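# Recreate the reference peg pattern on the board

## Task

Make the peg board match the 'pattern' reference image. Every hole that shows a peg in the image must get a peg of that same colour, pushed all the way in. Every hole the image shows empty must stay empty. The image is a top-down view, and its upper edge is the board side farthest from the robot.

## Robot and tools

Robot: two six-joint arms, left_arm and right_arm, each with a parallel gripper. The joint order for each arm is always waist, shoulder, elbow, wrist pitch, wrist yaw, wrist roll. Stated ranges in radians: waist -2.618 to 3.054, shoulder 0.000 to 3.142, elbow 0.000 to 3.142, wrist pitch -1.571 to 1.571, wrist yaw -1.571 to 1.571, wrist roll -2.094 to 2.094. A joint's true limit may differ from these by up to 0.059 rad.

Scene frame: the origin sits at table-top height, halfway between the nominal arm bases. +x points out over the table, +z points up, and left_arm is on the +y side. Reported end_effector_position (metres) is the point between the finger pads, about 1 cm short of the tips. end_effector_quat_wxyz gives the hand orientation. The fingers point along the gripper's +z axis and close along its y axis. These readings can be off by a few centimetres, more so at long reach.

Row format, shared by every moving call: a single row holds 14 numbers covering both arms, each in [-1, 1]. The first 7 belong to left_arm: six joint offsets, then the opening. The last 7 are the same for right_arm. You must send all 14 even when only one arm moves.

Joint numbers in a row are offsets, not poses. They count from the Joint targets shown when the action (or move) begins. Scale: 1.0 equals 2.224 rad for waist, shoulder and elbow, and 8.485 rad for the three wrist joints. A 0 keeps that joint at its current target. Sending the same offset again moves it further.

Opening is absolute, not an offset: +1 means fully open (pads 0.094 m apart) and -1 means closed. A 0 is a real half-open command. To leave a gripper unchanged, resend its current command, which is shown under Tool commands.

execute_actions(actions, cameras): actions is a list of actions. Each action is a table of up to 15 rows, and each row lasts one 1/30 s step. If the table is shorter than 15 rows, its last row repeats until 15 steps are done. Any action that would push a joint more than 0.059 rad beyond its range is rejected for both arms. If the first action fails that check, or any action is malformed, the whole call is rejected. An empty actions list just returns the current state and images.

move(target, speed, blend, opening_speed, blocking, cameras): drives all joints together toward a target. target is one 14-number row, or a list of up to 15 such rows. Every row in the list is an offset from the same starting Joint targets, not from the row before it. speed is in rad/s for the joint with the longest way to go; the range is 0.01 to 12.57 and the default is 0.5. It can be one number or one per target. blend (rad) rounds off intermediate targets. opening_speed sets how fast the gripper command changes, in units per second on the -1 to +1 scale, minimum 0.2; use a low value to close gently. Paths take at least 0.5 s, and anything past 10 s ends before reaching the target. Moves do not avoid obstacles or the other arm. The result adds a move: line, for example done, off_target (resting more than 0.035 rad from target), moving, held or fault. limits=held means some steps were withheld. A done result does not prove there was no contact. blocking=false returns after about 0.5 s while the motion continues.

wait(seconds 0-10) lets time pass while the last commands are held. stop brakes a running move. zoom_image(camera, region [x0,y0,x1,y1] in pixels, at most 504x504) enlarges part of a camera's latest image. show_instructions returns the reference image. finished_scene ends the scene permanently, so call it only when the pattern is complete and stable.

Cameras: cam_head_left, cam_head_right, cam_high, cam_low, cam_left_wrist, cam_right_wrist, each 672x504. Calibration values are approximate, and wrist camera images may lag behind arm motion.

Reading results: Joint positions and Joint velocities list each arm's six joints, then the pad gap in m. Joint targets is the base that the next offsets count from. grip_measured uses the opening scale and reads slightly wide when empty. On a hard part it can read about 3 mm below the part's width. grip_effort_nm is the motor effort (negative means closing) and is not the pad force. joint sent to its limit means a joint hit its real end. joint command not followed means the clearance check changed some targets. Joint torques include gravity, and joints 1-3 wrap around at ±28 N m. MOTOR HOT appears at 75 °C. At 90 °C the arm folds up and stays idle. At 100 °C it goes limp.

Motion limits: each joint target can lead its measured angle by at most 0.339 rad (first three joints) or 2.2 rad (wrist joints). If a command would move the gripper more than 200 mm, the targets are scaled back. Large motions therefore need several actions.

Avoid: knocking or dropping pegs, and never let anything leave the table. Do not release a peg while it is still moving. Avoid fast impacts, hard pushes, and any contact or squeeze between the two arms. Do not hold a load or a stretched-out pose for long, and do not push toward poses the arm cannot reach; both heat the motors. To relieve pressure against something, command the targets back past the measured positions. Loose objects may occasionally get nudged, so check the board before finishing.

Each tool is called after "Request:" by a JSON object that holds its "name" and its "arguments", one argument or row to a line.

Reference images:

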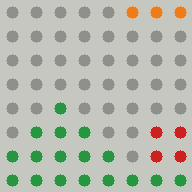

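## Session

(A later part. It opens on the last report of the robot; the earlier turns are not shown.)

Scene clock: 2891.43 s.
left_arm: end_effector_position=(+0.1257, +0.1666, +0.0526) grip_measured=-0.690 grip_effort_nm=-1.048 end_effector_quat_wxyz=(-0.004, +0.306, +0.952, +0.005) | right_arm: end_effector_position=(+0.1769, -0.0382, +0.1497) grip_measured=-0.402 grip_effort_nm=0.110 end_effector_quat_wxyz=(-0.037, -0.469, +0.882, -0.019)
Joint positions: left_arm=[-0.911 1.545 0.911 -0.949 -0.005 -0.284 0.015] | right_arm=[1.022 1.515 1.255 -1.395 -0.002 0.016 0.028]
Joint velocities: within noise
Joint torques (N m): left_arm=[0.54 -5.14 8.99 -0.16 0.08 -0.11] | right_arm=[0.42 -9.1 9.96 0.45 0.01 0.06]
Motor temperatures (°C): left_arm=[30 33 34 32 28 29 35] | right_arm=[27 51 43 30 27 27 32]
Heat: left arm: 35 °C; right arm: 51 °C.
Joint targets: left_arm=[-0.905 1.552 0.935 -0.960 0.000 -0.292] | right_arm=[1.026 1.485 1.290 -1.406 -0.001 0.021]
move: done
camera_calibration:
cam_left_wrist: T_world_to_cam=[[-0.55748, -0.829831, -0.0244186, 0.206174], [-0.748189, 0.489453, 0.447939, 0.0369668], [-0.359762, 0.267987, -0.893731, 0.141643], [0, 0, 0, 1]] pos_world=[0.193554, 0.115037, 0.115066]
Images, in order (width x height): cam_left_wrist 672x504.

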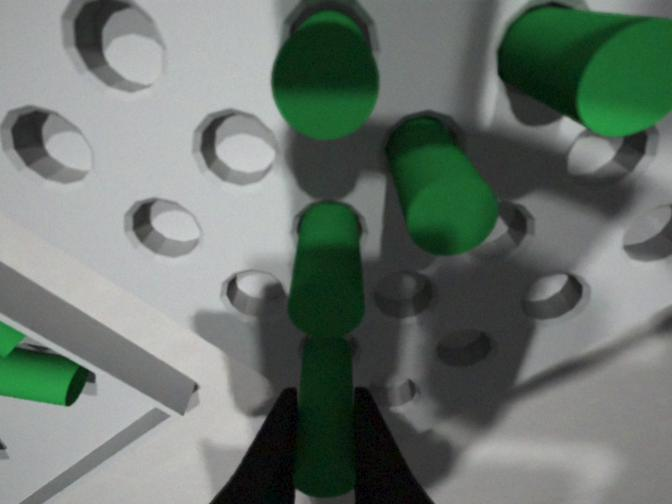

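Request:
{"name": "move", "arguments": {
  "target": [
    [-0.007,-0.001,0,-0.001,0,0,-0.9,-0.4613,-0.1731,-0.1754,0.0479,0,-0.0025,-0.2],
    [-0.007,-0.001,0,-0.001,0,0,-0.55,-0.4613,-0.1731,-0.1754,0.0479,0,-0.0025,-0.2],
    [-0.007,-0.0315,0.063,-0.0247,0,0,-0.5,-0.4613,-0.1731,-0.1754,0.0479,0,-0.0025,-0.2],
    [-0.007,-0.09,0.13,-0.055,0,0,-0.5,-0.4613,-0.1731,-0.1754,0.0479,0,-0.0025,-0.2],
    [0.407,-0.2032,-0.0157,-0.0047,0,0.0344,-0.2,-0.4613,-0.1731,-0.1754,0.0479,0,-0.0025,-0.2]
  ],
  "speed": [0.6,0.3,0.3,0.5,0.9],
  "blend": [0,0,0.02,0.05,0],
  "cameras": ["cam_left_wrist","cam_right_wrist","cam_high"]
}}

Scene clock: 2915.60 s.
left_arm: end_effector_position=(+0.2146, +0.3579, +0.1458) grip_measured=-0.202 grip_effort_nm=0.061 end_effector_quat_wxyz=(+0.170, -0.006, +0.985, -0.001) | right_arm: end_effector_position=(+0.2922, -0.2411, +0.1517) grip_measured=-0.202 grip_effort_nm=0.115 end_effector_quat_wxyz=(+0.176, +0.014, +0.984, -0.001)
Joint positions: left_arm=[-0.005 1.121 0.913 -1.021 0 -0.01 0.038] | right_arm=[0.007 1.121 0.915 -1.011 -0.002 0.006 0.037]
Joint velocities: within noise
Joint torques (N m): left_arm=[0.36 -4.46 6.61 0.86 0 0.13] | right_arm=[-0.62 -4.79 5.91 1.52 0 -0.05]
Motor temperatures (°C): left_arm=[30 34 35 32 28 29 35] | right_arm=[27 50 42 30 27 27 32]
Heat: left arm: 35 °C; right arm: 50 °C.
Joint targets: left_arm=[0.000 1.100 0.900 -1.000 0.000 0.000] | right_arm=[0.000 1.100 0.900 -0.999 0.000 -0.001]
move: done; blend cut to 0 rad at target 3
camera_calibration:
cam_left_wrist: T_world_to_cam=[[0.0445733, -0.999005, -0.0015171, 0.344696], [-0.992622, -0.0444599, 0.112802, 0.260605], [-0.112757, -0.00352204, -0.993616, 0.264368], [0, 0, 0, 1]] pos_world=[0.273128, 0.356871, 0.233806]
cam_right_wrist: T_world_to_cam=[[-0.0104675, -0.999725, 0.0209976, -0.244551], [-0.989914, 0.0133272, 0.141041, 0.313935], [-0.141282, -0.0193095, -0.989781, 0.283493], [0, 0, 0, 1]] pos_world=[0.348261, -0.243193, 0.241454]
Images, in order (width x height): cam_high 672x504, cam_left_wrist 672x504, cam_right_wrist 672x504.

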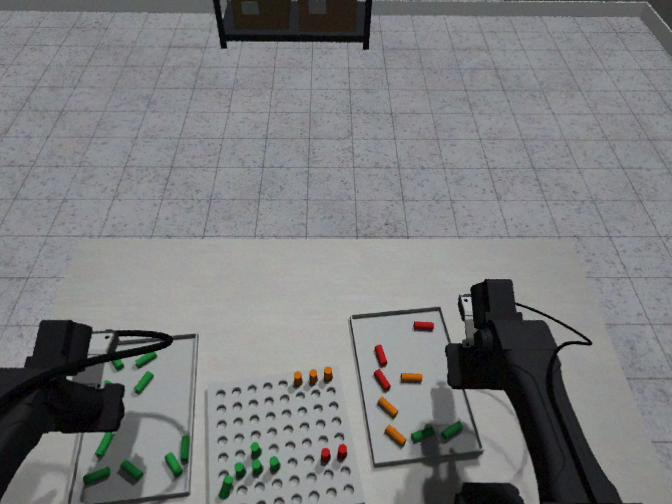

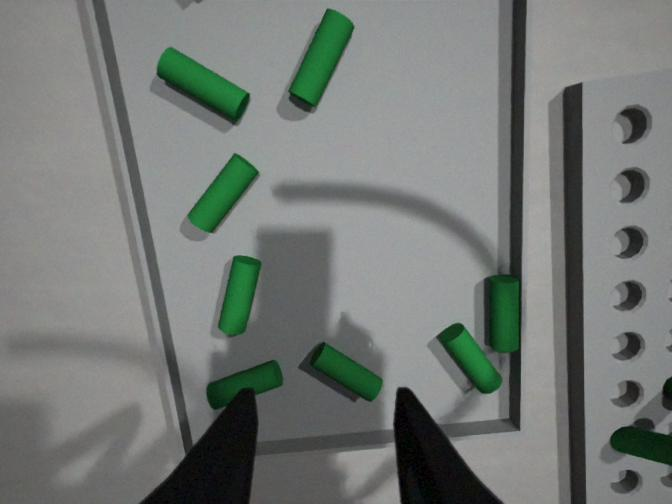

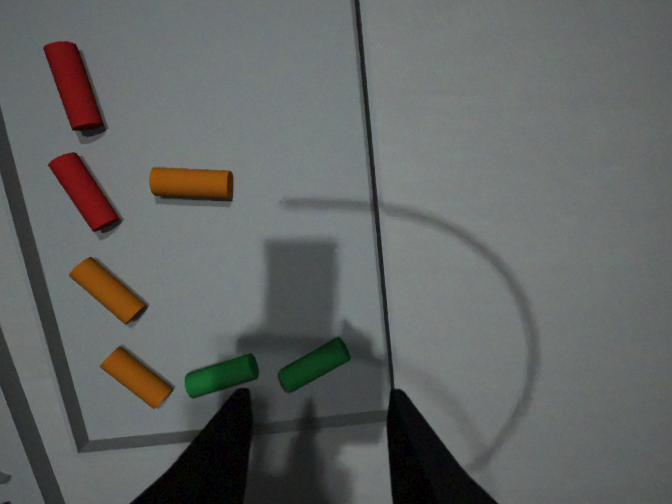

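Request:
{"name": "zoom_image", "arguments": {
  "camera": "cam_high",
  "region": [200, 360, 370, 504]
}}

Scaled by 2.965 from the camera's 672x504 image, which has a finer 960x720 frame.

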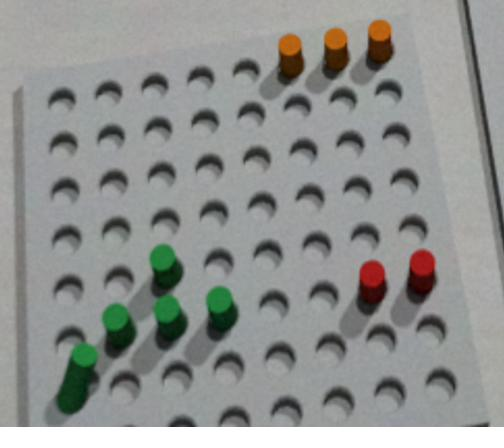

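Request:
{"name": "move", "arguments": {
  "target": [-0.4137,0.1133,0.1457,-0.0503,0,-0.0344,-0.2,0.1996,0.4317,0.2792,-0.0319,0.0015,-0.0048,-0.2],
  "speed": 0.8,
  "cameras": ["cam_left_wrist","cam_right_wrist"]
}}

Scene clock: 2960.17 s.
left_arm: end_effector_position=(+0.1056, +0.1888, +0.1657) grip_measured=-0.201 grip_effort_nm=0.056 end_effector_quat_wxyz=(+0.003, +0.309, +0.951, -0.003) | right_arm: end_effector_position=(+0.3412, -0.1072, +0.0509) grip_measured=-0.202 grip_effort_nm=0.110 end_effector_quat_wxyz=(-0.123, -0.222, +0.967, -0.025)
Joint positions: left_arm=[-0.917 1.342 1.194 -1.414 0.001 -0.282 0.038] | right_arm=[0.445 2.055 1.489 -1.256 0.002 -0.035 0.037]
Joint velocities: within noise
Joint torques (N m): left_arm=[-0.18 -3.32 10.21 -0.11 -0.01 -0.14] | right_arm=[-0.03 -10.91 9.1 0.07 0.08 -0.04]
Motor temperatures (°C): left_arm=[30 34 35 33 28 29 34] | right_arm=[27 47 41 31 27 27 32]
Heat: left arm: 35 °C; right arm: 47 °C.
Joint targets: left_arm=[-0.920 1.352 1.224 -1.427 0.000 -0.292] | right_arm=[0.444 2.061 1.521 -1.270 0.012 -0.042]
move: done
camera_calibration:
cam_left_wrist: T_world_to_cam=[[-0.562963, -0.826383, -0.0128333, 0.214073], [-0.748198, 0.502981, 0.432676, -0.0396121], [-0.351101, 0.253182, -0.901458, 0.232678], [0, 0, 0, 1]] pos_world=[0.172571, 0.137921, 0.229636]
cam_right_wrist: T_world_to_cam=[[0.460433, -0.887686, 0.0038443, -0.255854], [-0.65321, -0.335874, 0.678606, 0.195251], [-0.601098, -0.314963, -0.734493, 0.305447], [0, 0, 0, 1]] pos_world=[0.428947, -0.065334, 0.0928341]
Images, in order (width x height): cam_left_wrist 672x504, cam_right_wrist 672x504.

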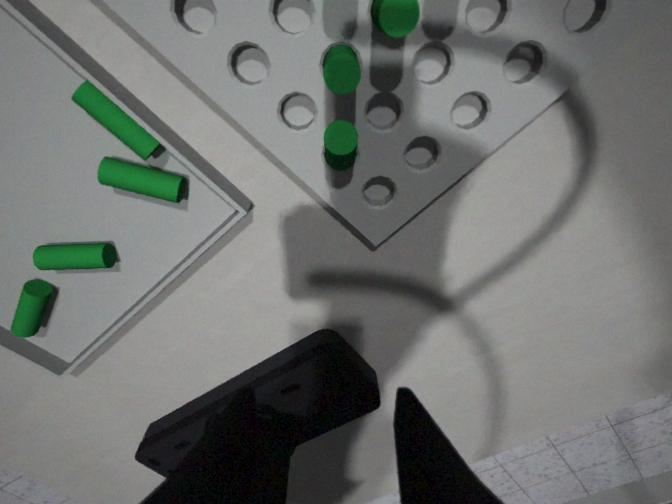

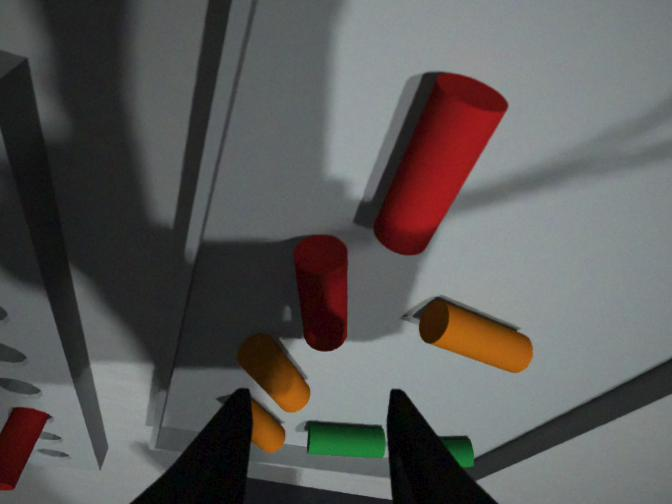

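Request:
{"name": "zoom_image", "arguments": {
  "camera": "cam_left_wrist",
  "region": [260, 20, 460, 220]
}}

Scaled by 2.520 from the camera's 672x504 image, which has a finer 960x720 frame.

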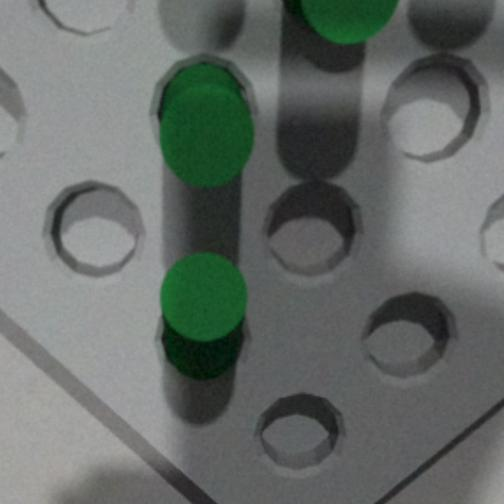

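Request:
{"name": "move", "arguments": {
  "target": [
    [0.0351,0.2055,0.0342,0.0060,0.0093,0.0088,0,0,0.049,0,0.0136,0,0,-0.2],
    [0.0351,0.2055,0.0342,0.0060,0.0093,0.0088,0,0,0.049,0,0.0136,0,0,-0.9],
    [0.0351,0.2055,0.0342,0.0060,0.0093,0.0088,0,0,-0.0634,0,-0.0111,0,0,-0.9],
    [0.0351,0.2055,0.0342,0.0060,0.0093,0.0088,0,-0.4245,-0.2972,-0.2792,0.1850,-0.0014,0.005,-0.9]
  ],
  "speed": [0.3,0.3,0.4,0.9],
  "cameras": ["cam_left_wrist","cam_right_wrist"]
}}

Request:
{"name": "zoom_image", "arguments": {
  "camera": "cam_left_wrist",
  "region": [220, 150, 460, 390]
}}

Scene clock: 3036.70 s.
left_arm: end_effector_position=(+0.1234, +0.1726, +0.0875) grip_measured=-0.001 grip_effort_nm=0.051 end_effector_quat_wxyz=(-0.165, +0.292, +0.940, +0.058) | right_arm: end_effector_position=(+0.4534, -0.4721, +0.2732) grip_measured=-0.698 grip_effort_nm=-1.043 end_effector_quat_wxyz=(+0.596, +0.204, +0.759, -0.164)
Joint positions: left_arm=[-0.848 1.795 1.272 -1.393 0.069 -0.227 0.047] | right_arm=[-0.498 1.432 0.918 0.276 0.003 -0.005 0.014]
Joint velocities: within noise
Joint torques (N m): left_arm=[0.35 -6.52 8.96 -0.52 0.11 0.14] | right_arm=[-0.1 -10.18 6.52 2.69 -0.05 0.07]
Motor temperatures (°C): left_arm=[30 32 38 31 28 29 33] | right_arm=[27 52 42 30 27 27 32]
Heat: left arm: 38 °C; right arm: 52 °C.
Joint targets: left_arm=[-0.842 1.809 1.300 -1.376 0.079 -0.217] | right_arm=[-0.500 1.399 0.900 0.300 0.000 0.001]
move: done
camera_calibration:
cam_left_wrist: T_world_to_cam=[[-0.549346, -0.834705, -0.0385548, 0.21176], [-0.593384, 0.357208, 0.721317, -0.00352312], [-0.588315, 0.41913, -0.691531, 0.154836], [0, 0, 0, 1]] pos_world=[0.205331, 0.113119, 0.11778]
cam_right_wrist: T_world_to_cam=[[-0.514383, -0.856917, 0.0332281, -0.183788], [-0.585961, 0.322916, -0.743219, 0.664103], [0.626147, -0.40177, -0.668222, -0.194376], [0, 0, 0, 1]] pos_world=[0.416309, -0.450035, 0.369795]
Images, in order (width x height): cam_left_wrist 672x504, cam_right_wrist 672x504.

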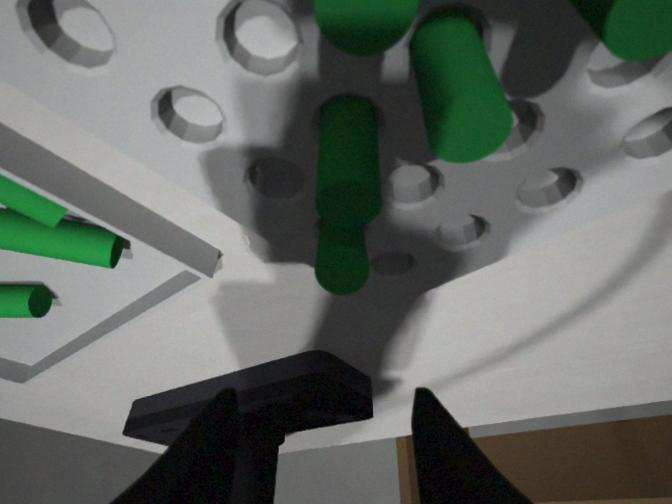

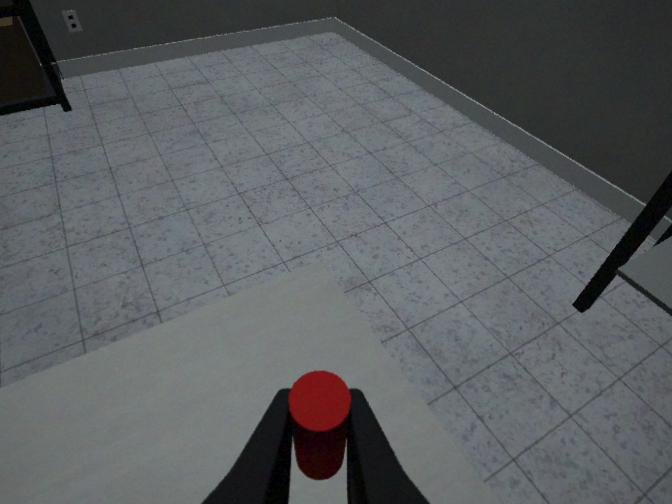

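Scaled by 2.100 from the camera's 672x504 image, which has a finer 960x720 frame.

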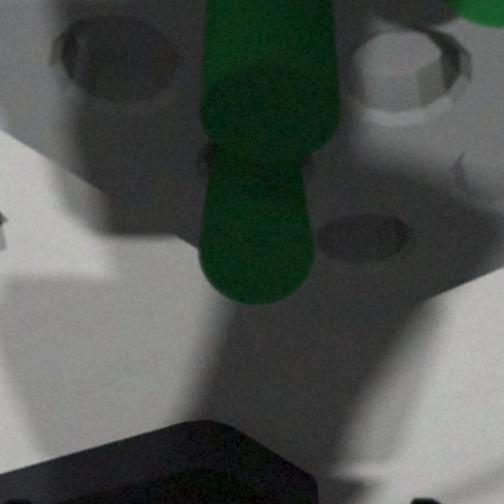

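Request:
{"name": "move", "arguments": {
  "target": [
    [0,0.0495,0,0.0130,0,0,0,0,0.2972,-0.1664,0.1155,0,0,-0.9],
    [0,0.0495,0,0.0130,0,0,-0.9,0,0.2972,-0.1664,0.1155,0,0,-0.9],
    [0,0.0477,0.036,0.0031,0,0,-0.9,0,0.3530,-0.1664,0.1301,0,0,-0.9],
    [-0.036,-0.1362,-0.1367,0.0370,-0.0093,-0.0088,-0.9,0,0.3530,-0.1664,0.1301,0,0,-0.9]
  ],
  "speed": [0.6,0.3,0.1,0.4],
  "cameras": ["cam_left_wrist","cam_right_wrist"]
}}

Scene clock: 3072.13 s.
left_arm: end_effector_position=(+0.1220, +0.1638, +0.0792) grip_measured=-0.722 grip_effort_nm=-1.033 end_effector_quat_wxyz=(-0.018, +0.309, +0.951, +0.004) | right_arm: end_effector_position=(+0.4420, -0.4655, +0.0479) grip_measured=-0.698 grip_effort_nm=-1.048 end_effector_quat_wxyz=(+0.592, +0.205, +0.762, -0.163)
Joint positions: left_arm=[-0.917 1.531 1.009 -1.083 0.014 -0.283 0.013] | right_arm=[-0.498 2.168 0.537 1.383 0.003 -0.005 0.014]
Joint velocities: within noise
Joint torques (N m): left_arm=[-0.53 -7.84 5.68 0.13 -0.13 -0.11] | right_arm=[-0.12 -8.13 2.55 2.64 -0.05 0.07]
Motor temperatures (°C): left_arm=[30 34 37 31 28 29 33] | right_arm=[27 50 40 37 27 27 33]
Heat: left arm: 37 °C; right arm: 50 °C.
Joint targets: left_arm=[-0.922 1.506 0.996 -1.062 0.000 -0.292] | right_arm=[-0.500 2.185 0.530 1.404 0.000 0.001]
move: done
camera_calibration:
cam_left_wrist: T_world_to_cam=[[-0.562712, -0.826545, -0.0133531, 0.20164], [-0.732034, 0.490734, 0.472554, 0.0195198], [-0.384034, 0.275686, -0.881201, 0.165515], [0, 0, 0, 1]] pos_world=[0.191318, 0.111456, 0.13932]
cam_right_wrist: T_world_to_cam=[[-0.514161, -0.857057, 0.0330444, -0.176579], [-0.591919, 0.326692, -0.73682, 0.491867], [0.620701, -0.398404, -0.675281, -0.330785], [0, 0, 0, 1]] pos_world=[0.405674, -0.443814, 0.14488]
Images, in order (width x height): cam_left_wrist 672x504, cam_right_wrist 672x504.

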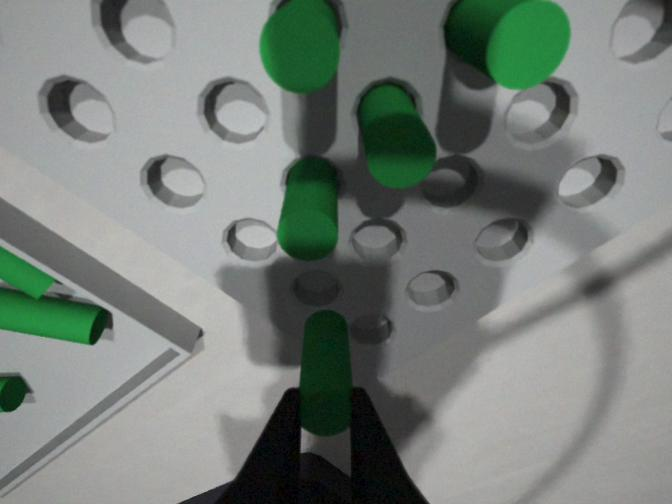

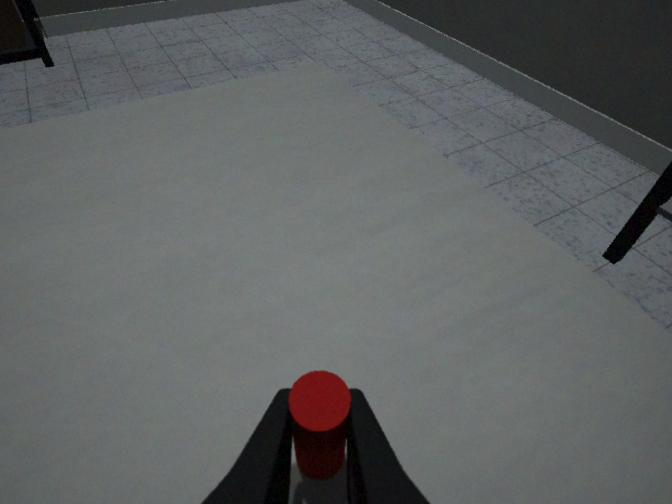

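Request:
{"name": "move", "arguments": {
  "target": [
    [0,0.0189,-0.0324,0.0136,0,0,-0.9,0,0,0,0,0,0,-0.9],
    [0,0.0189,-0.0324,0.0136,0,0,-0.9,0,0,0,0,0,0,-0.3],
    [0,0.0189,-0.0324,0.0136,0,0,-0.9,0,0,0,0,0,0,0],
    [0,0.0189,-0.0324,0.0136,0,0,-0.9,0,-0.263,0.0764,-0.0771,0,0,0]
  ],
  "speed": [0.3,0.3,0.3,0.4],
  "cameras": ["cam_left_wrist","cam_right_wrist"]
}}

Request:
{"name": "zoom_image", "arguments": {
  "camera": "cam_left_wrist",
  "region": [230, 220, 430, 420]
}}

Scene clock: 3088.70 s.
left_arm: end_effector_position=(+0.1254, +0.1622, +0.0605) grip_measured=-0.722 grip_effort_nm=-1.038 end_effector_quat_wxyz=(-0.002, +0.308, +0.951, -0.002) | right_arm: end_effector_position=(+0.4532, -0.4720, +0.1823) grip_measured=-0.002 grip_effort_nm=0.115 end_effector_quat_wxyz=(+0.604, +0.203, +0.752, -0.166)
Joint positions: left_arm=[-0.917 1.536 0.936 -0.972 0.005 -0.284 0.013] | right_arm=[-0.498 1.629 0.668 0.745 0.003 -0.004 0.047]
Joint velocities: within noise
Joint torques (N m): left_arm=[-0.44 -4.64 5.49 0.25 -0.04 -0.13] | right_arm=[-0.14 -10.76 10.06 2.46 -0.05 0.06]
Motor temperatures (°C): left_arm=[30 34 36 31 28 29 33] | right_arm=[27 49 39 38 27 27 33]
Heat: left arm: 36 °C; right arm: 49 °C.
Joint targets: left_arm=[-0.922 1.548 0.924 -0.947 0.000 -0.292] | right_arm=[-0.500 1.600 0.700 0.749 0.000 0.001]
move: done
camera_calibration:
cam_left_wrist: T_world_to_cam=[[-0.561532, -0.827368, -0.0119685, 0.201829], [-0.745339, 0.499471, 0.441587, 0.0337849], [-0.359377, 0.256886, -0.897139, 0.151769], [0, 0, 0, 1]] pos_world=[0.193057, 0.111125, 0.123654]
cam_right_wrist: T_world_to_cam=[[-0.515155, -0.856493, 0.0321698, -0.17998], [-0.571514, 0.315293, -0.757603, 0.588864], [0.638739, -0.408668, -0.651922, -0.266877], [0, 0, 0, 1]] pos_world=[0.414291, -0.44888, 0.277932]
Images, in order (width x height): cam_left_wrist 672x504, cam_right_wrist 672x504.

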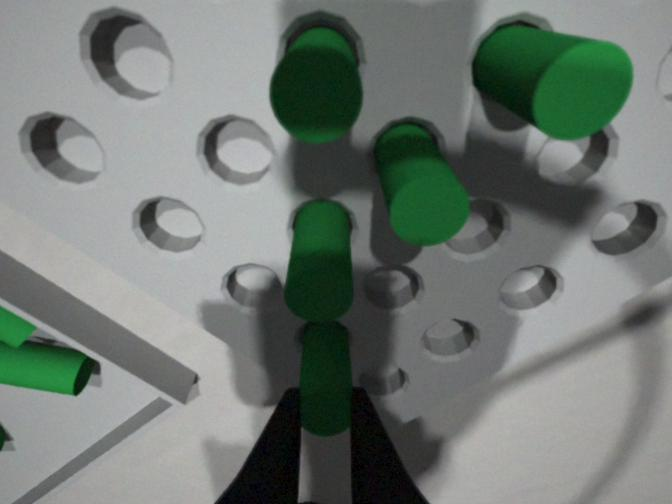

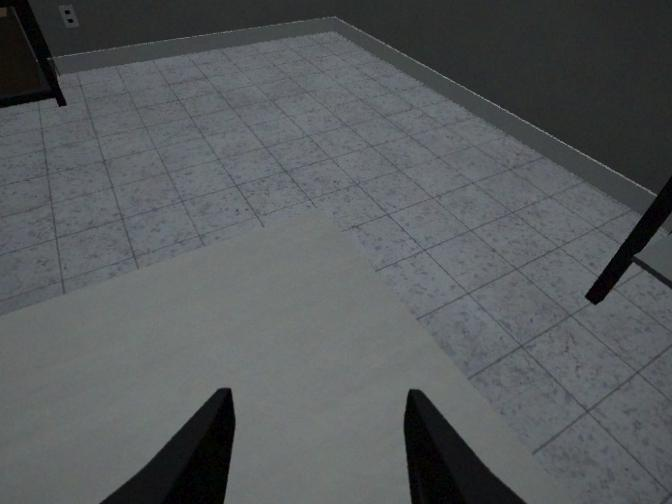

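Scaled by 2.520 from the camera's 672x504 image, which has a finer 960x720 frame.

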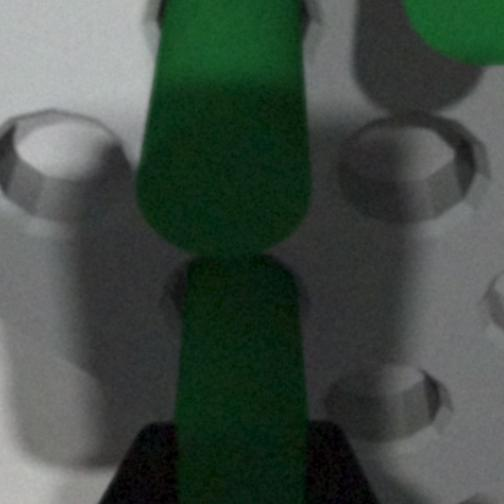

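Request:
{"name": "move", "arguments": {
  "target": [
    [0,0.0065,-0.0127,0.0051,0,0,-0.9,0.001,0.3782,0.7001,-0.2520,0,0,0]
  ],
  "speed": 0.7,
  "cameras": ["cam_left_wrist","cam_right_wrist"]
}}

Request:
{"name": "zoom_image", "arguments": {
  "camera": "cam_left_wrist",
  "region": [230, 220, 430, 420]
}}

Scene clock: 3114.13 s.
left_arm: end_effector_position=(+0.1255, +0.1623, +0.0576) grip_measured=-0.722 grip_effort_nm=-1.043 end_effector_quat_wxyz=(+0.000, +0.308, +0.951, -0.002) | right_arm: end_effector_position=(+0.4537, -0.4723, +0.0744) grip_measured=-0.002 grip_effort_nm=0.110 end_effector_quat_wxyz=(-0.004, +0.259, +0.966, +0.000)
Joint positions: left_arm=[-0.917 1.536 0.923 -0.955 0.004 -0.284 0.013] | right_arm=[-0.498 2.421 2.22 -1.378 0.003 -0.004 0.047]
Joint velocities: within noise
Joint torques (N m): left_arm=[-0.58 -3.23 4.25 0.57 -0.03 -0.11] | right_arm=[0.08 -13.64 10.3 0.58 -0.05 0.06]
Motor temperatures (°C): left_arm=[30 33 35 31 28 29 34] | right_arm=[27 50 45 37 27 27 32]
Heat: left arm: 35 °C; right arm: 50 °C.
Joint targets: left_arm=[-0.922 1.563 0.896 -0.903 0.000 -0.292] | right_arm=[-0.498 2.441 2.257 -1.389 0.000 0.001]
move: off_target (left_arm, right_arm); left_arm: the wrist pitch is farthest, 0.052 rad from its target; right_arm: the elbow is farthest, 0.037 rad from its target
camera_calibration:
cam_left_wrist: T_world_to_cam=[[-0.561514, -0.827388, -0.0114812, 0.201928], [-0.746743, 0.500709, 0.437797, 0.0353094], [-0.356479, 0.254403, -0.899001, 0.149262], [0, 0, 0, 1]] pos_world=[0.192961, 0.111421, 0.121046]
cam_right_wrist: T_world_to_cam=[[-0.478417, -0.8779, 0.0201964, -0.202397], [-0.764712, 0.42782, 0.481857, 0.556088], [-0.431663, 0.215084, -0.876017, 0.45935], [0, 0, 0, 1]] pos_world=[0.526701, -0.514389, 0.138531]
Images, in order (width x height): cam_left_wrist 672x504, cam_right_wrist 672x504.

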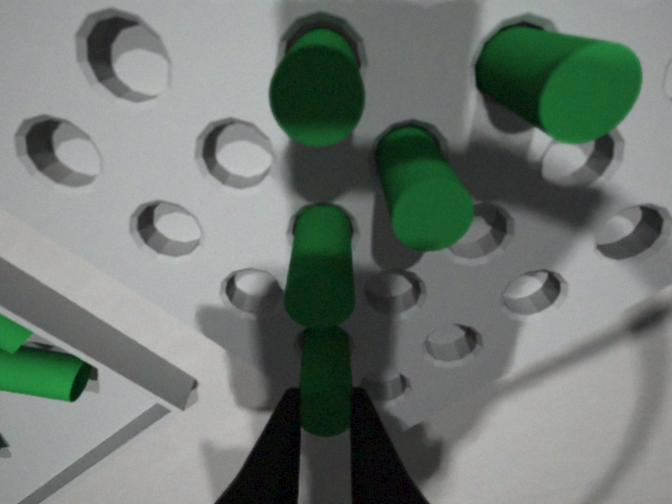

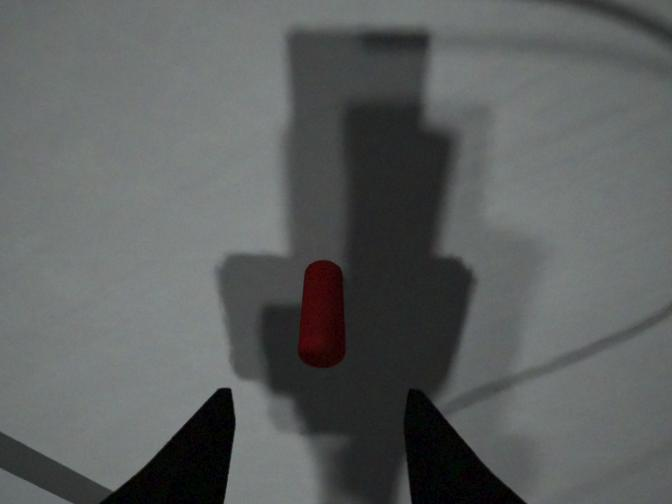

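Scaled by 2.520 from the camera's 672x504 image, which has a finer 960x720 frame.

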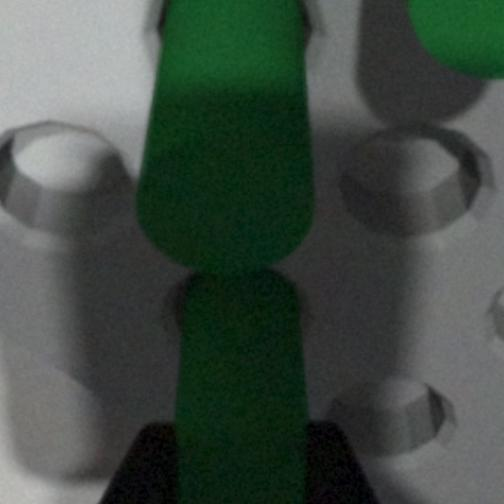

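Request:
{"name": "move", "arguments": {
  "target": [
    [0,-0.003,0.016,-0.0051,0,0,-0.9,0,0.0013,-0.076,0.0170,0,0,0],
    [0,0.0035,0.0033,0,0,0,-0.9,0,0.0013,-0.076,0.0170,0,0,-0.9],
    [0,0.0035,0.0033,0,0,0,-0.9,0,-0.0994,-0.0661,-0.0079,0,0,-0.9]
  ],
  "speed": [0.3,0.06,0.4],
  "cameras": ["cam_left_wrist","cam_right_wrist"]
}}

Request:
{"name": "zoom_image", "arguments": {
  "camera": "cam_left_wrist",
  "region": [230, 220, 430, 420]
}}

Scene clock: 3132.50 s.
left_arm: end_effector_position=(+0.1254, +0.1625, +0.0573) grip_measured=-0.722 grip_effort_nm=-1.038 end_effector_quat_wxyz=(+0.000, +0.308, +0.951, -0.002) | right_arm: end_effector_position=(+0.4217, -0.4536, +0.1196) grip_measured=-0.699 grip_effort_nm=-1.048 end_effector_quat_wxyz=(-0.010, +0.259, +0.966, +0.001)
Joint positions: left_arm=[-0.917 1.537 0.923 -0.956 0.004 -0.284 0.013] | right_arm=[-0.498 2.247 2.1 -1.445 0.003 -0.004 0.014]
Joint velocities: within noise
Joint torques (N m): left_arm=[-0.47 -2.88 4.9 0.56 -0.03 -0.12] | right_arm=[0.08 -16.72 7.49 0.56 -0.05 0.06]
Motor temperatures (°C): left_arm=[30 32 35 32 28 29 34] | right_arm=[27 51 44 34 27 27 32]
Heat: left arm: 35 °C; right arm: 51 °C.
Joint targets: left_arm=[-0.922 1.570 0.903 -0.903 0.000 -0.292] | right_arm=[-0.498 2.220 2.110 -1.456 0.000 0.001]
move: off_target (left_arm); left_arm: the wrist pitch is farthest, 0.053 rad from its target
camera_calibration:
cam_left_wrist: T_world_to_cam=[[-0.561523, -0.827375, -0.0119156, 0.202004], [-0.74634, 0.500203, 0.439061, 0.035183], [-0.357308, 0.255436, -0.898378, 0.148812], [0, 0, 0, 1]] pos_world=[0.19286, 0.111522, 0.120649]
cam_right_wrist: T_world_to_cam=[[-0.47851, -0.877856, 0.0199168, -0.202124], [-0.759247, 0.425039, 0.492834, 0.496855], [-0.441102, 0.220704, -0.869896, 0.486864], [0, 0, 0, 1]] pos_world=[0.495274, -0.496072, 0.182679]
Images, in order (width x height): cam_left_wrist 672x504, cam_right_wrist 672x504.

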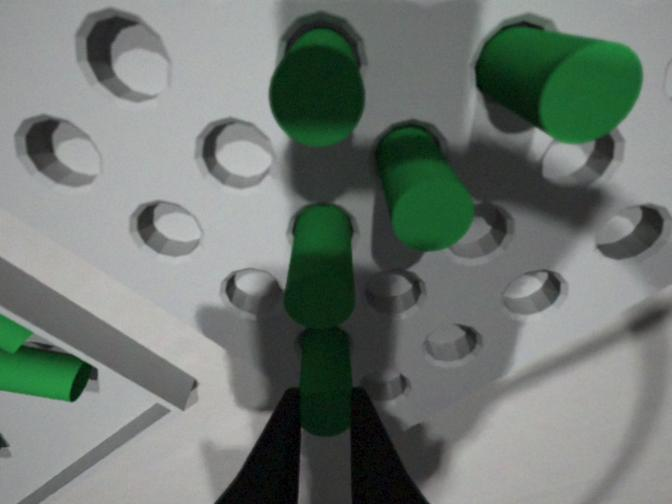

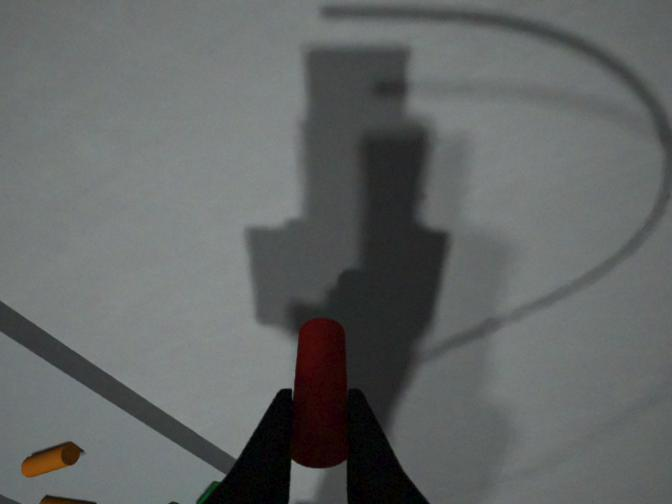

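Scaled by 2.520 from the camera's 672x504 image, which has a finer 960x720 frame.

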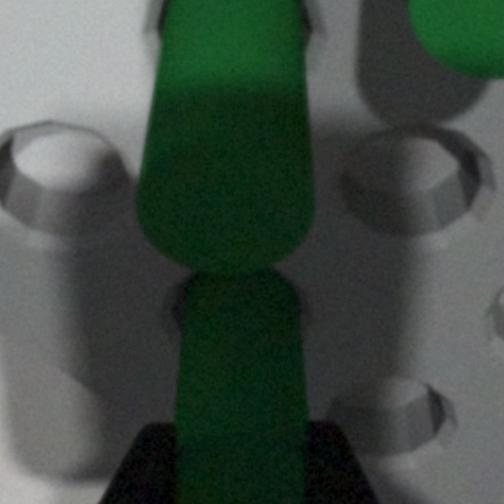

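Request:
{"name": "move", "arguments": {
  "target": [
    [0,-0.027,0.0391,-0.0161,0,0,-0.9,0.089,-0.2788,-0.2743,-0.0016,0,0,-0.9],
    [-0.0243,-0.134,-0.0665,0.0127,-0.0101,-0.0072,-0.9,0.674,-0.2864,-0.3642,0.0196,0,0.0204,-0.9],
    [-0.0243,-0.134,-0.0665,0.0127,-0.0101,-0.0072,-0.9,0.7491,-0.2864,-0.4326,0.0372,0,0.0204,-0.9]
  ],
  "speed": [0.8,0.6,0.4],
  "cameras": ["cam_left_wrist","cam_right_wrist"]
}}

Request:
{"name": "zoom_image", "arguments": {
  "camera": "cam_left_wrist",
  "region": [220, 210, 440, 430]
}}

Scene clock: 3175.47 s.
left_arm: end_effector_position=(+0.1239, +0.1646, +0.0727) grip_measured=-0.722 grip_effort_nm=-1.043 end_effector_quat_wxyz=(+0.107, +0.298, +0.948, -0.038) | right_arm: end_effector_position=(+0.1632, +0.0079, +0.1008) grip_measured=-0.699 grip_effort_nm=-1.043 end_effector_quat_wxyz=(-0.011, -0.461, +0.887, -0.010)
Joint positions: left_arm=[-0.97 1.296 0.762 -0.819 -0.07 -0.346 0.013] | right_arm=[1.162 1.614 1.161 -1.148 0.002 0.174 0.014]
Joint velocities: within noise
Joint torques (N m): left_arm=[-0.54 -6.02 6.78 0.65 -0.21 -0.08] | right_arm=[0.72 -10.35 5.24 0.77 -0.04 0.01]
Motor temperatures (°C): left_arm=[30 32 35 32 28 29 34] | right_arm=[27 53 41 32 27 27 33]
Heat: left arm: 35 °C; right arm: 53 °C.
Joint targets: left_arm=[-0.976 1.272 0.755 -0.796 -0.085 -0.353] | right_arm=[1.169 1.583 1.148 -1.140 0.001 0.174]
move: done
camera_calibration:
cam_left_wrist: T_world_to_cam=[[-0.546342, -0.837562, -0.0000065979, 0.202022], [-0.816055, 0.532311, 0.225168, 0.0451952], [-0.188588, 0.123024, -0.97432, 0.168056], [0, 0, 0, 1]] pos_world=[0.178948, 0.124473, 0.153565]
cam_right_wrist: T_world_to_cam=[[0.83201, -0.554233, 0.0242131, -0.137152], [-0.490017, -0.713747, 0.500448, 0.0780542], [-0.260083, -0.428242, -0.865428, 0.229771], [0, 0, 0, 1]] pos_world=[0.212119, 0.0780944, 0.163109]
Images, in order (width x height): cam_left_wrist 672x504, cam_right_wrist 672x504.

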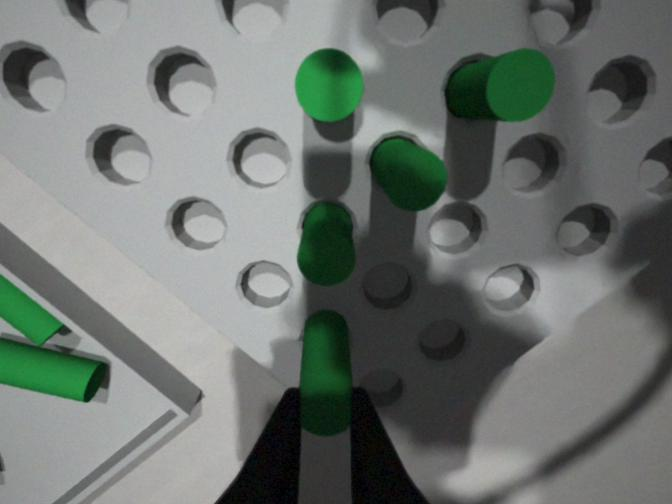

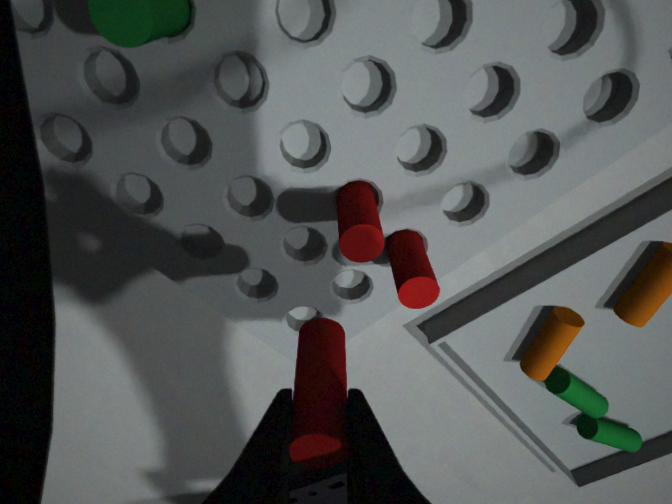

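Scaled by 2.291 from the camera's 672x504 image, which has a finer 960x720 frame.

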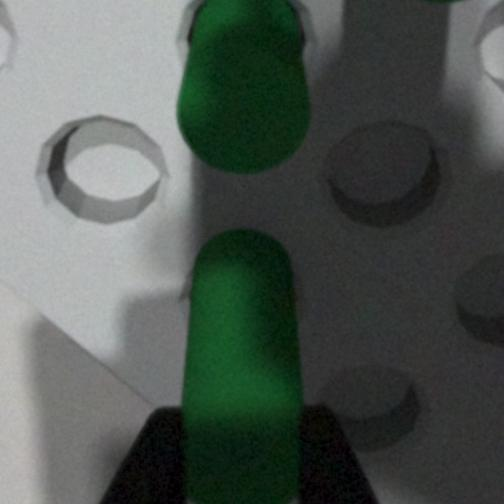

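Request:
{"name": "move", "arguments": {
  "target": [0,0.0046,-0.0116,0.0043,0,0,-0.9,0.003,0.0371,-0.0639,0.0264,0,0,-0.9],
  "speed": 0.3,
  "cameras": ["cam_left_wrist","cam_right_wrist"]
}}

Request:
{"name": "zoom_image", "arguments": {
  "camera": "cam_left_wrist",
  "region": [220, 210, 440, 430]
}}

Request:
{"name": "zoom_image", "arguments": {
  "camera": "cam_right_wrist",
  "region": [230, 220, 430, 420]
}}

Scene clock: 3213.43 s.
left_arm: end_effector_position=(+0.1191, +0.1697, +0.0665) grip_measured=-0.722 grip_effort_nm=-1.048 end_effector_quat_wxyz=(+0.096, +0.285, +0.953, -0.036) | right_arm: end_effector_position=(+0.1666, +0.0184, +0.0840) grip_measured=-0.699 grip_effort_nm=-1.053 end_effector_quat_wxyz=(+0.013, -0.463, +0.886, +0.009)
Joint positions: left_arm=[-0.97 1.296 0.741 -0.82 -0.064 -0.376 0.013] | right_arm=[1.166 1.613 1.092 -1.018 0.001 0.173 0.014]
Joint velocities: within noise
Joint torques (N m): left_arm=[-0.61 -5.3 6.68 0.92 -0.27 0.32] | right_arm=[0.02 -7.3 6.68 0.75 -0.01 0.02]
Motor temperatures (°C): left_arm=[30 32 35 32 28 29 35] | right_arm=[27 50 41 32 27 27 33]
Heat: left arm: 35 °C; right arm: 50 °C.
Joint targets: left_arm=[-0.976 1.280 0.736 -0.768 -0.085 -0.353] | right_arm=[1.166 1.614 1.093 -1.022 0.002 0.174]
move: held (right_arm; a check stopped the path), off_target (left_arm; braked when a check withheld steps of right_arm); limits=held; left_arm: the wrist pitch is farthest, 0.061 rad from its target; right_arm: the wrist pitch is farthest, 0.102 rad from its target
joint command not followed: on one or more control steps a check withheld the commanded joint targets of the right arm, and it was not sent them on those steps.
cause: the commanded joint targets, or the way to them, would bring a part of the robot too close to another arm (this arm's wrist (the part past the wrist pitch) and the left arm's wrist (the part past the wrist pitch), at the place that arm is still heading or pushing toward).
camera_calibration:
cam_left_wrist: T_world_to_cam=[[-0.522444, -0.852667, 0.00337683, 0.203207], [-0.82565, 0.506871, 0.247757, 0.0439116], [-0.212966, 0.126651, -0.968816, 0.162329], [0, 0, 0, 1]] pos_world=[0.17699, 0.130451, 0.145701]
cam_right_wrist: T_world_to_cam=[[0.834487, -0.550843, 0.0142331, -0.133371], [-0.498133, -0.743089, 0.446857, 0.102033], [-0.235572, -0.379987, -0.894492, 0.218095], [0, 0, 0, 1]] pos_world=[0.2135, 0.0852257, 0.151388]
Images, in order (width x height): cam_left_wrist 672x504, cam_right_wrist 672x504.

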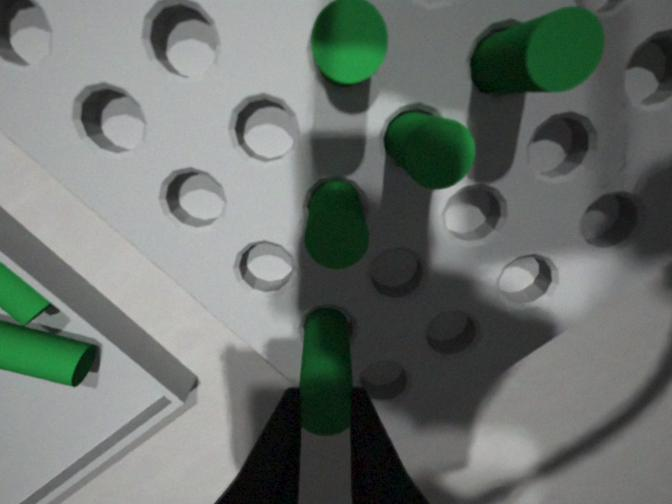

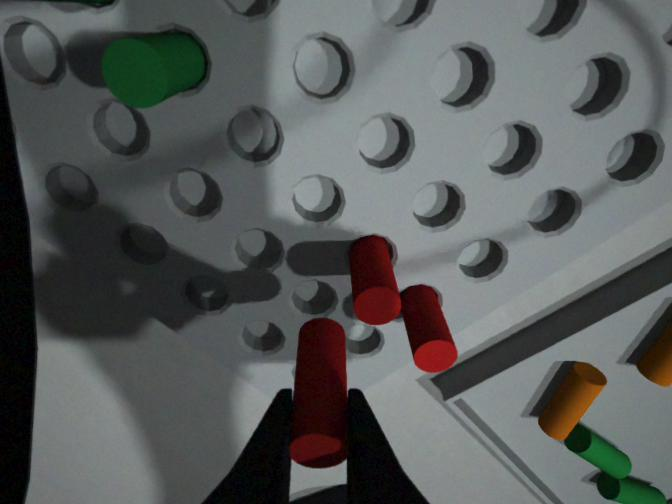

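Scaled by 2.291 from the camera's 672x504 image, which has a finer 960x720 frame.

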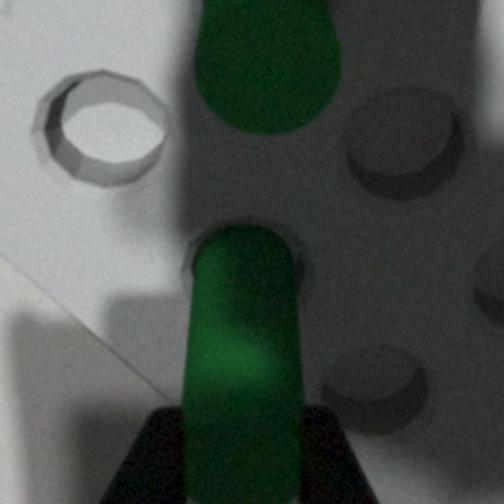

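Scaled by 2.520 from the camera's 672x504 image, which has a finer 960x720 frame.

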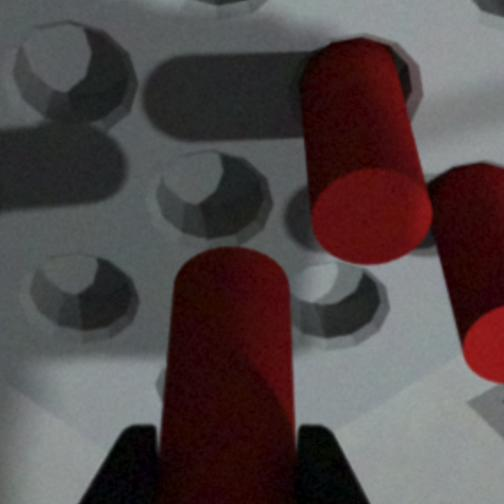

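Request:
{"name": "move", "arguments": {
  "target": [
    [0,0,0,0,0,0,-0.9,0,-0.03,0.035,-0.02,0,0,-0.9],
    [0,0,0,0,0,0,-0.5,0,-0.03,0.035,-0.02,0,0,-0.9]
  ],
  "speed": 0.3,
  "cameras": ["cam_left_wrist"]
}}

Request:
{"name": "zoom_image", "arguments": {
  "camera": "cam_left_wrist",
  "region": [220, 210, 440, 430]
}}

Scene clock: 3256.77 s.
left_arm: end_effector_position=(+0.1243, +0.1644, +0.0681) grip_measured=-0.502 grip_effort_nm=0.061 end_effector_quat_wxyz=(+0.111, +0.291, +0.949, -0.041) | right_arm: end_effector_position=(+0.1563, -0.0039, +0.1049) grip_measured=-0.699 grip_effort_nm=-1.048 end_effector_quat_wxyz=(-0.018, -0.463, +0.886, -0.015)
Joint positions: left_arm=[-0.97 1.296 0.741 -0.79 -0.072 -0.362 0.023] | right_arm=[1.166 1.576 1.138 -1.181 0.001 0.173 0.014]
Joint velocities: within noise
Joint torques (N m): left_arm=[-0.42 -5.29 6.8 0.64 -0.18 0.08] | right_arm=[0.02 -9.74 9.78 0.51 -0.01 0.02]
Motor temperatures (°C): left_arm=[30 32 35 33 28 29 35] | right_arm=[27 49 40 31 27 27 34]
Heat: left arm: 35 °C; right arm: 49 °C.
Joint targets: left_arm=[-0.976 1.280 0.736 -0.768 -0.085 -0.353] | right_arm=[1.166 1.547 1.171 -1.191 0.002 0.174]
move: done; target 2's new numbers were sent with left_arm's wrist pitch 0.040 rad from that target
camera_calibration:
cam_left_wrist: T_world_to_cam=[[-0.533933, -0.84551, 0.00522379, 0.201534], [-0.824637, 0.522097, 0.217688, 0.0499082], [-0.186785, 0.111923, -0.976004, 0.16534], [0, 0, 0, 1]] pos_world=[0.179645, 0.125837, 0.149455]
Images, in order (width x height): cam_left_wrist 672x504.

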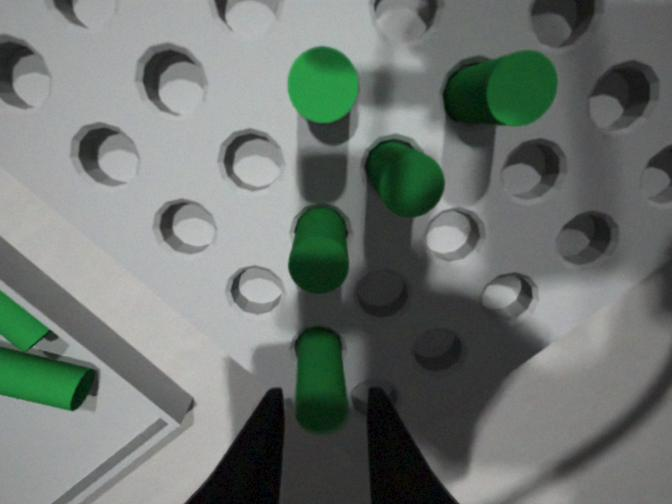

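Scaled by 2.291 from the camera's 672x504 image, which has a finer 960x720 frame.

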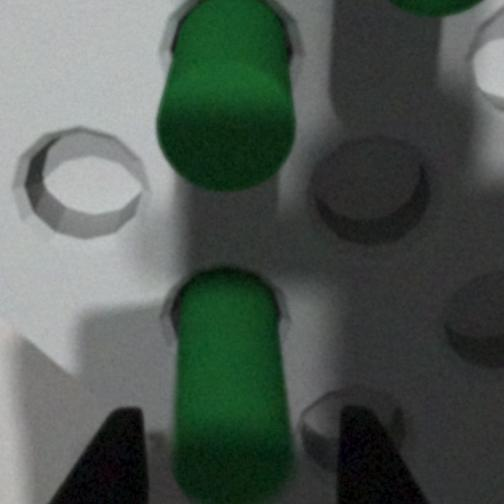

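Request:
{"name": "move", "arguments": {
  "target": [
    [0,-0.0225,0.0585,-0.0212,0,0,-0.3,0,0,0,0,0,0,-0.9],
    [0.0549,0.2113,0.2289,-0.0691,0.0184,0.0138,0,0,0,0,0,0,0,-0.9]
  ],
  "speed": 0.4,
  "cameras": ["cam_left_wrist","cam_high"]
}}

Request:
{"name": "zoom_image", "arguments": {
  "camera": "cam_high",
  "region": [200, 420, 300, 504]
}}

Scene clock: 3286.07 s.
left_arm: end_effector_position=(+0.1197, +0.1713, +0.0984) grip_measured=-0.301 grip_effort_nm=0.066 end_effector_quat_wxyz=(+0.096, +0.294, +0.951, -0.029) | right_arm: end_effector_position=(+0.1580, -0.0012, +0.1102) grip_measured=-0.699 grip_effort_nm=-1.048 end_effector_quat_wxyz=(-0.010, -0.461, +0.887, -0.010)
Joint positions: left_arm=[-0.97 1.265 0.851 -0.969 -0.073 -0.358 0.033] | right_arm=[1.165 1.565 1.149 -1.183 0.003 0.178 0.014]
Joint velocities: within noise
Joint torques (N m): left_arm=[0.05 -3.75 7.12 0.43 -0.02 -0.01] | right_arm=[0.08 -8.58 8.69 0.58 -0.04 -0.02]
Motor temperatures (°C): left_arm=[30 32 35 32 28 29 34] | right_arm=[27 52 44 31 27 27 34]
Heat: left arm: 35 °C; right arm: 52 °C.
Joint targets: left_arm=[-0.970 1.265 0.848 -0.963 -0.073 -0.358] | right_arm=[1.166 1.547 1.171 -1.191 0.002 0.174]
Tool commands: left_gripper/opening=-0.3 right_gripper/opening=-0.9
move: held (left_arm; a check stopped the path); path passed 1 of 2 targets; target 2's new numbers were not sent; limits=held; left_arm: the shoulder is farthest, 0.485 rad from its target
joint command not followed: on one or more control steps a check withheld the commanded joint targets of the left arm, and it was not sent them on those steps.
cause: the commanded joint targets, or the way to them, would bring a part of the robot too close to another arm (this arm's wrist (the part past the wrist pitch) and the right arm's wrist (the part past the wrist pitch)).
camera_calibration:
cam_left_wrist: T_world_to_cam=[[-0.536931, -0.843557, -0.0108234, 0.206356], [-0.818096, 0.517507, 0.25081, 0.0326322], [-0.205972, 0.143522, -0.967976, 0.189421], [0, 0, 0, 1]] pos_world=[0.176511, 0.13, 0.177404]
Images, in order (width x height): cam_high 672x504, cam_left_wrist 672x504.

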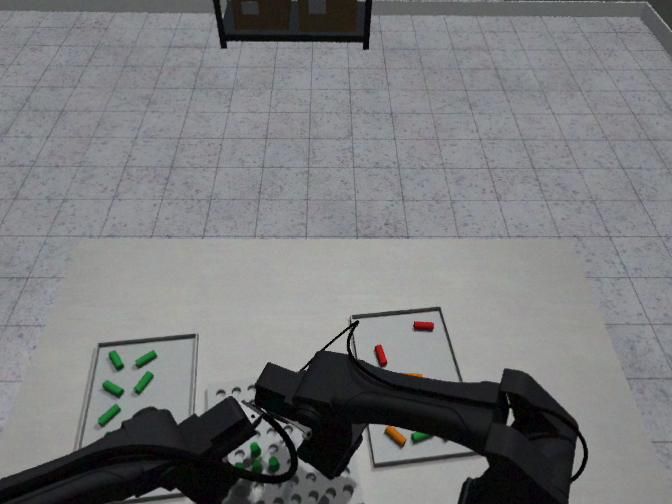

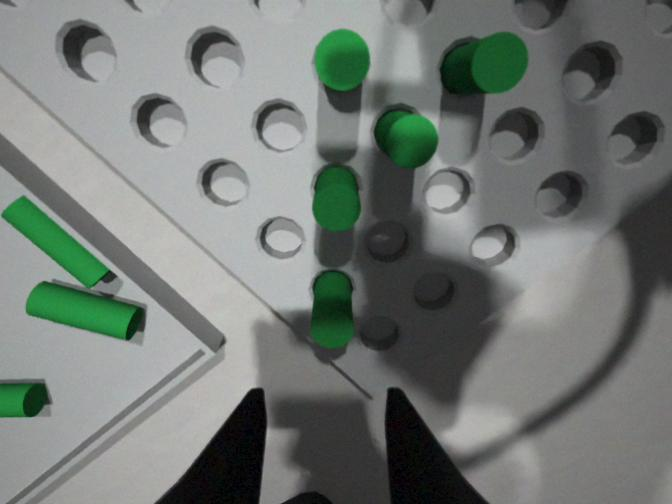

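Scaled by 5.040 from the camera's 672x504 image, which has a finer 960x720 frame.

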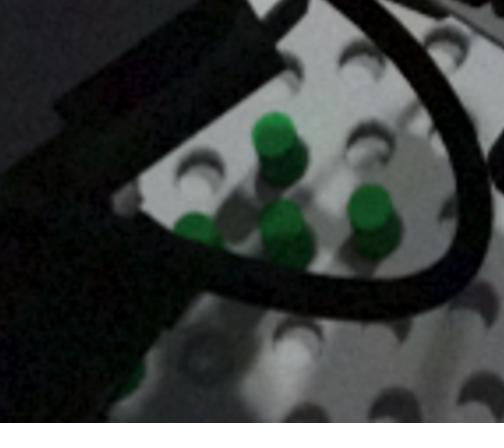

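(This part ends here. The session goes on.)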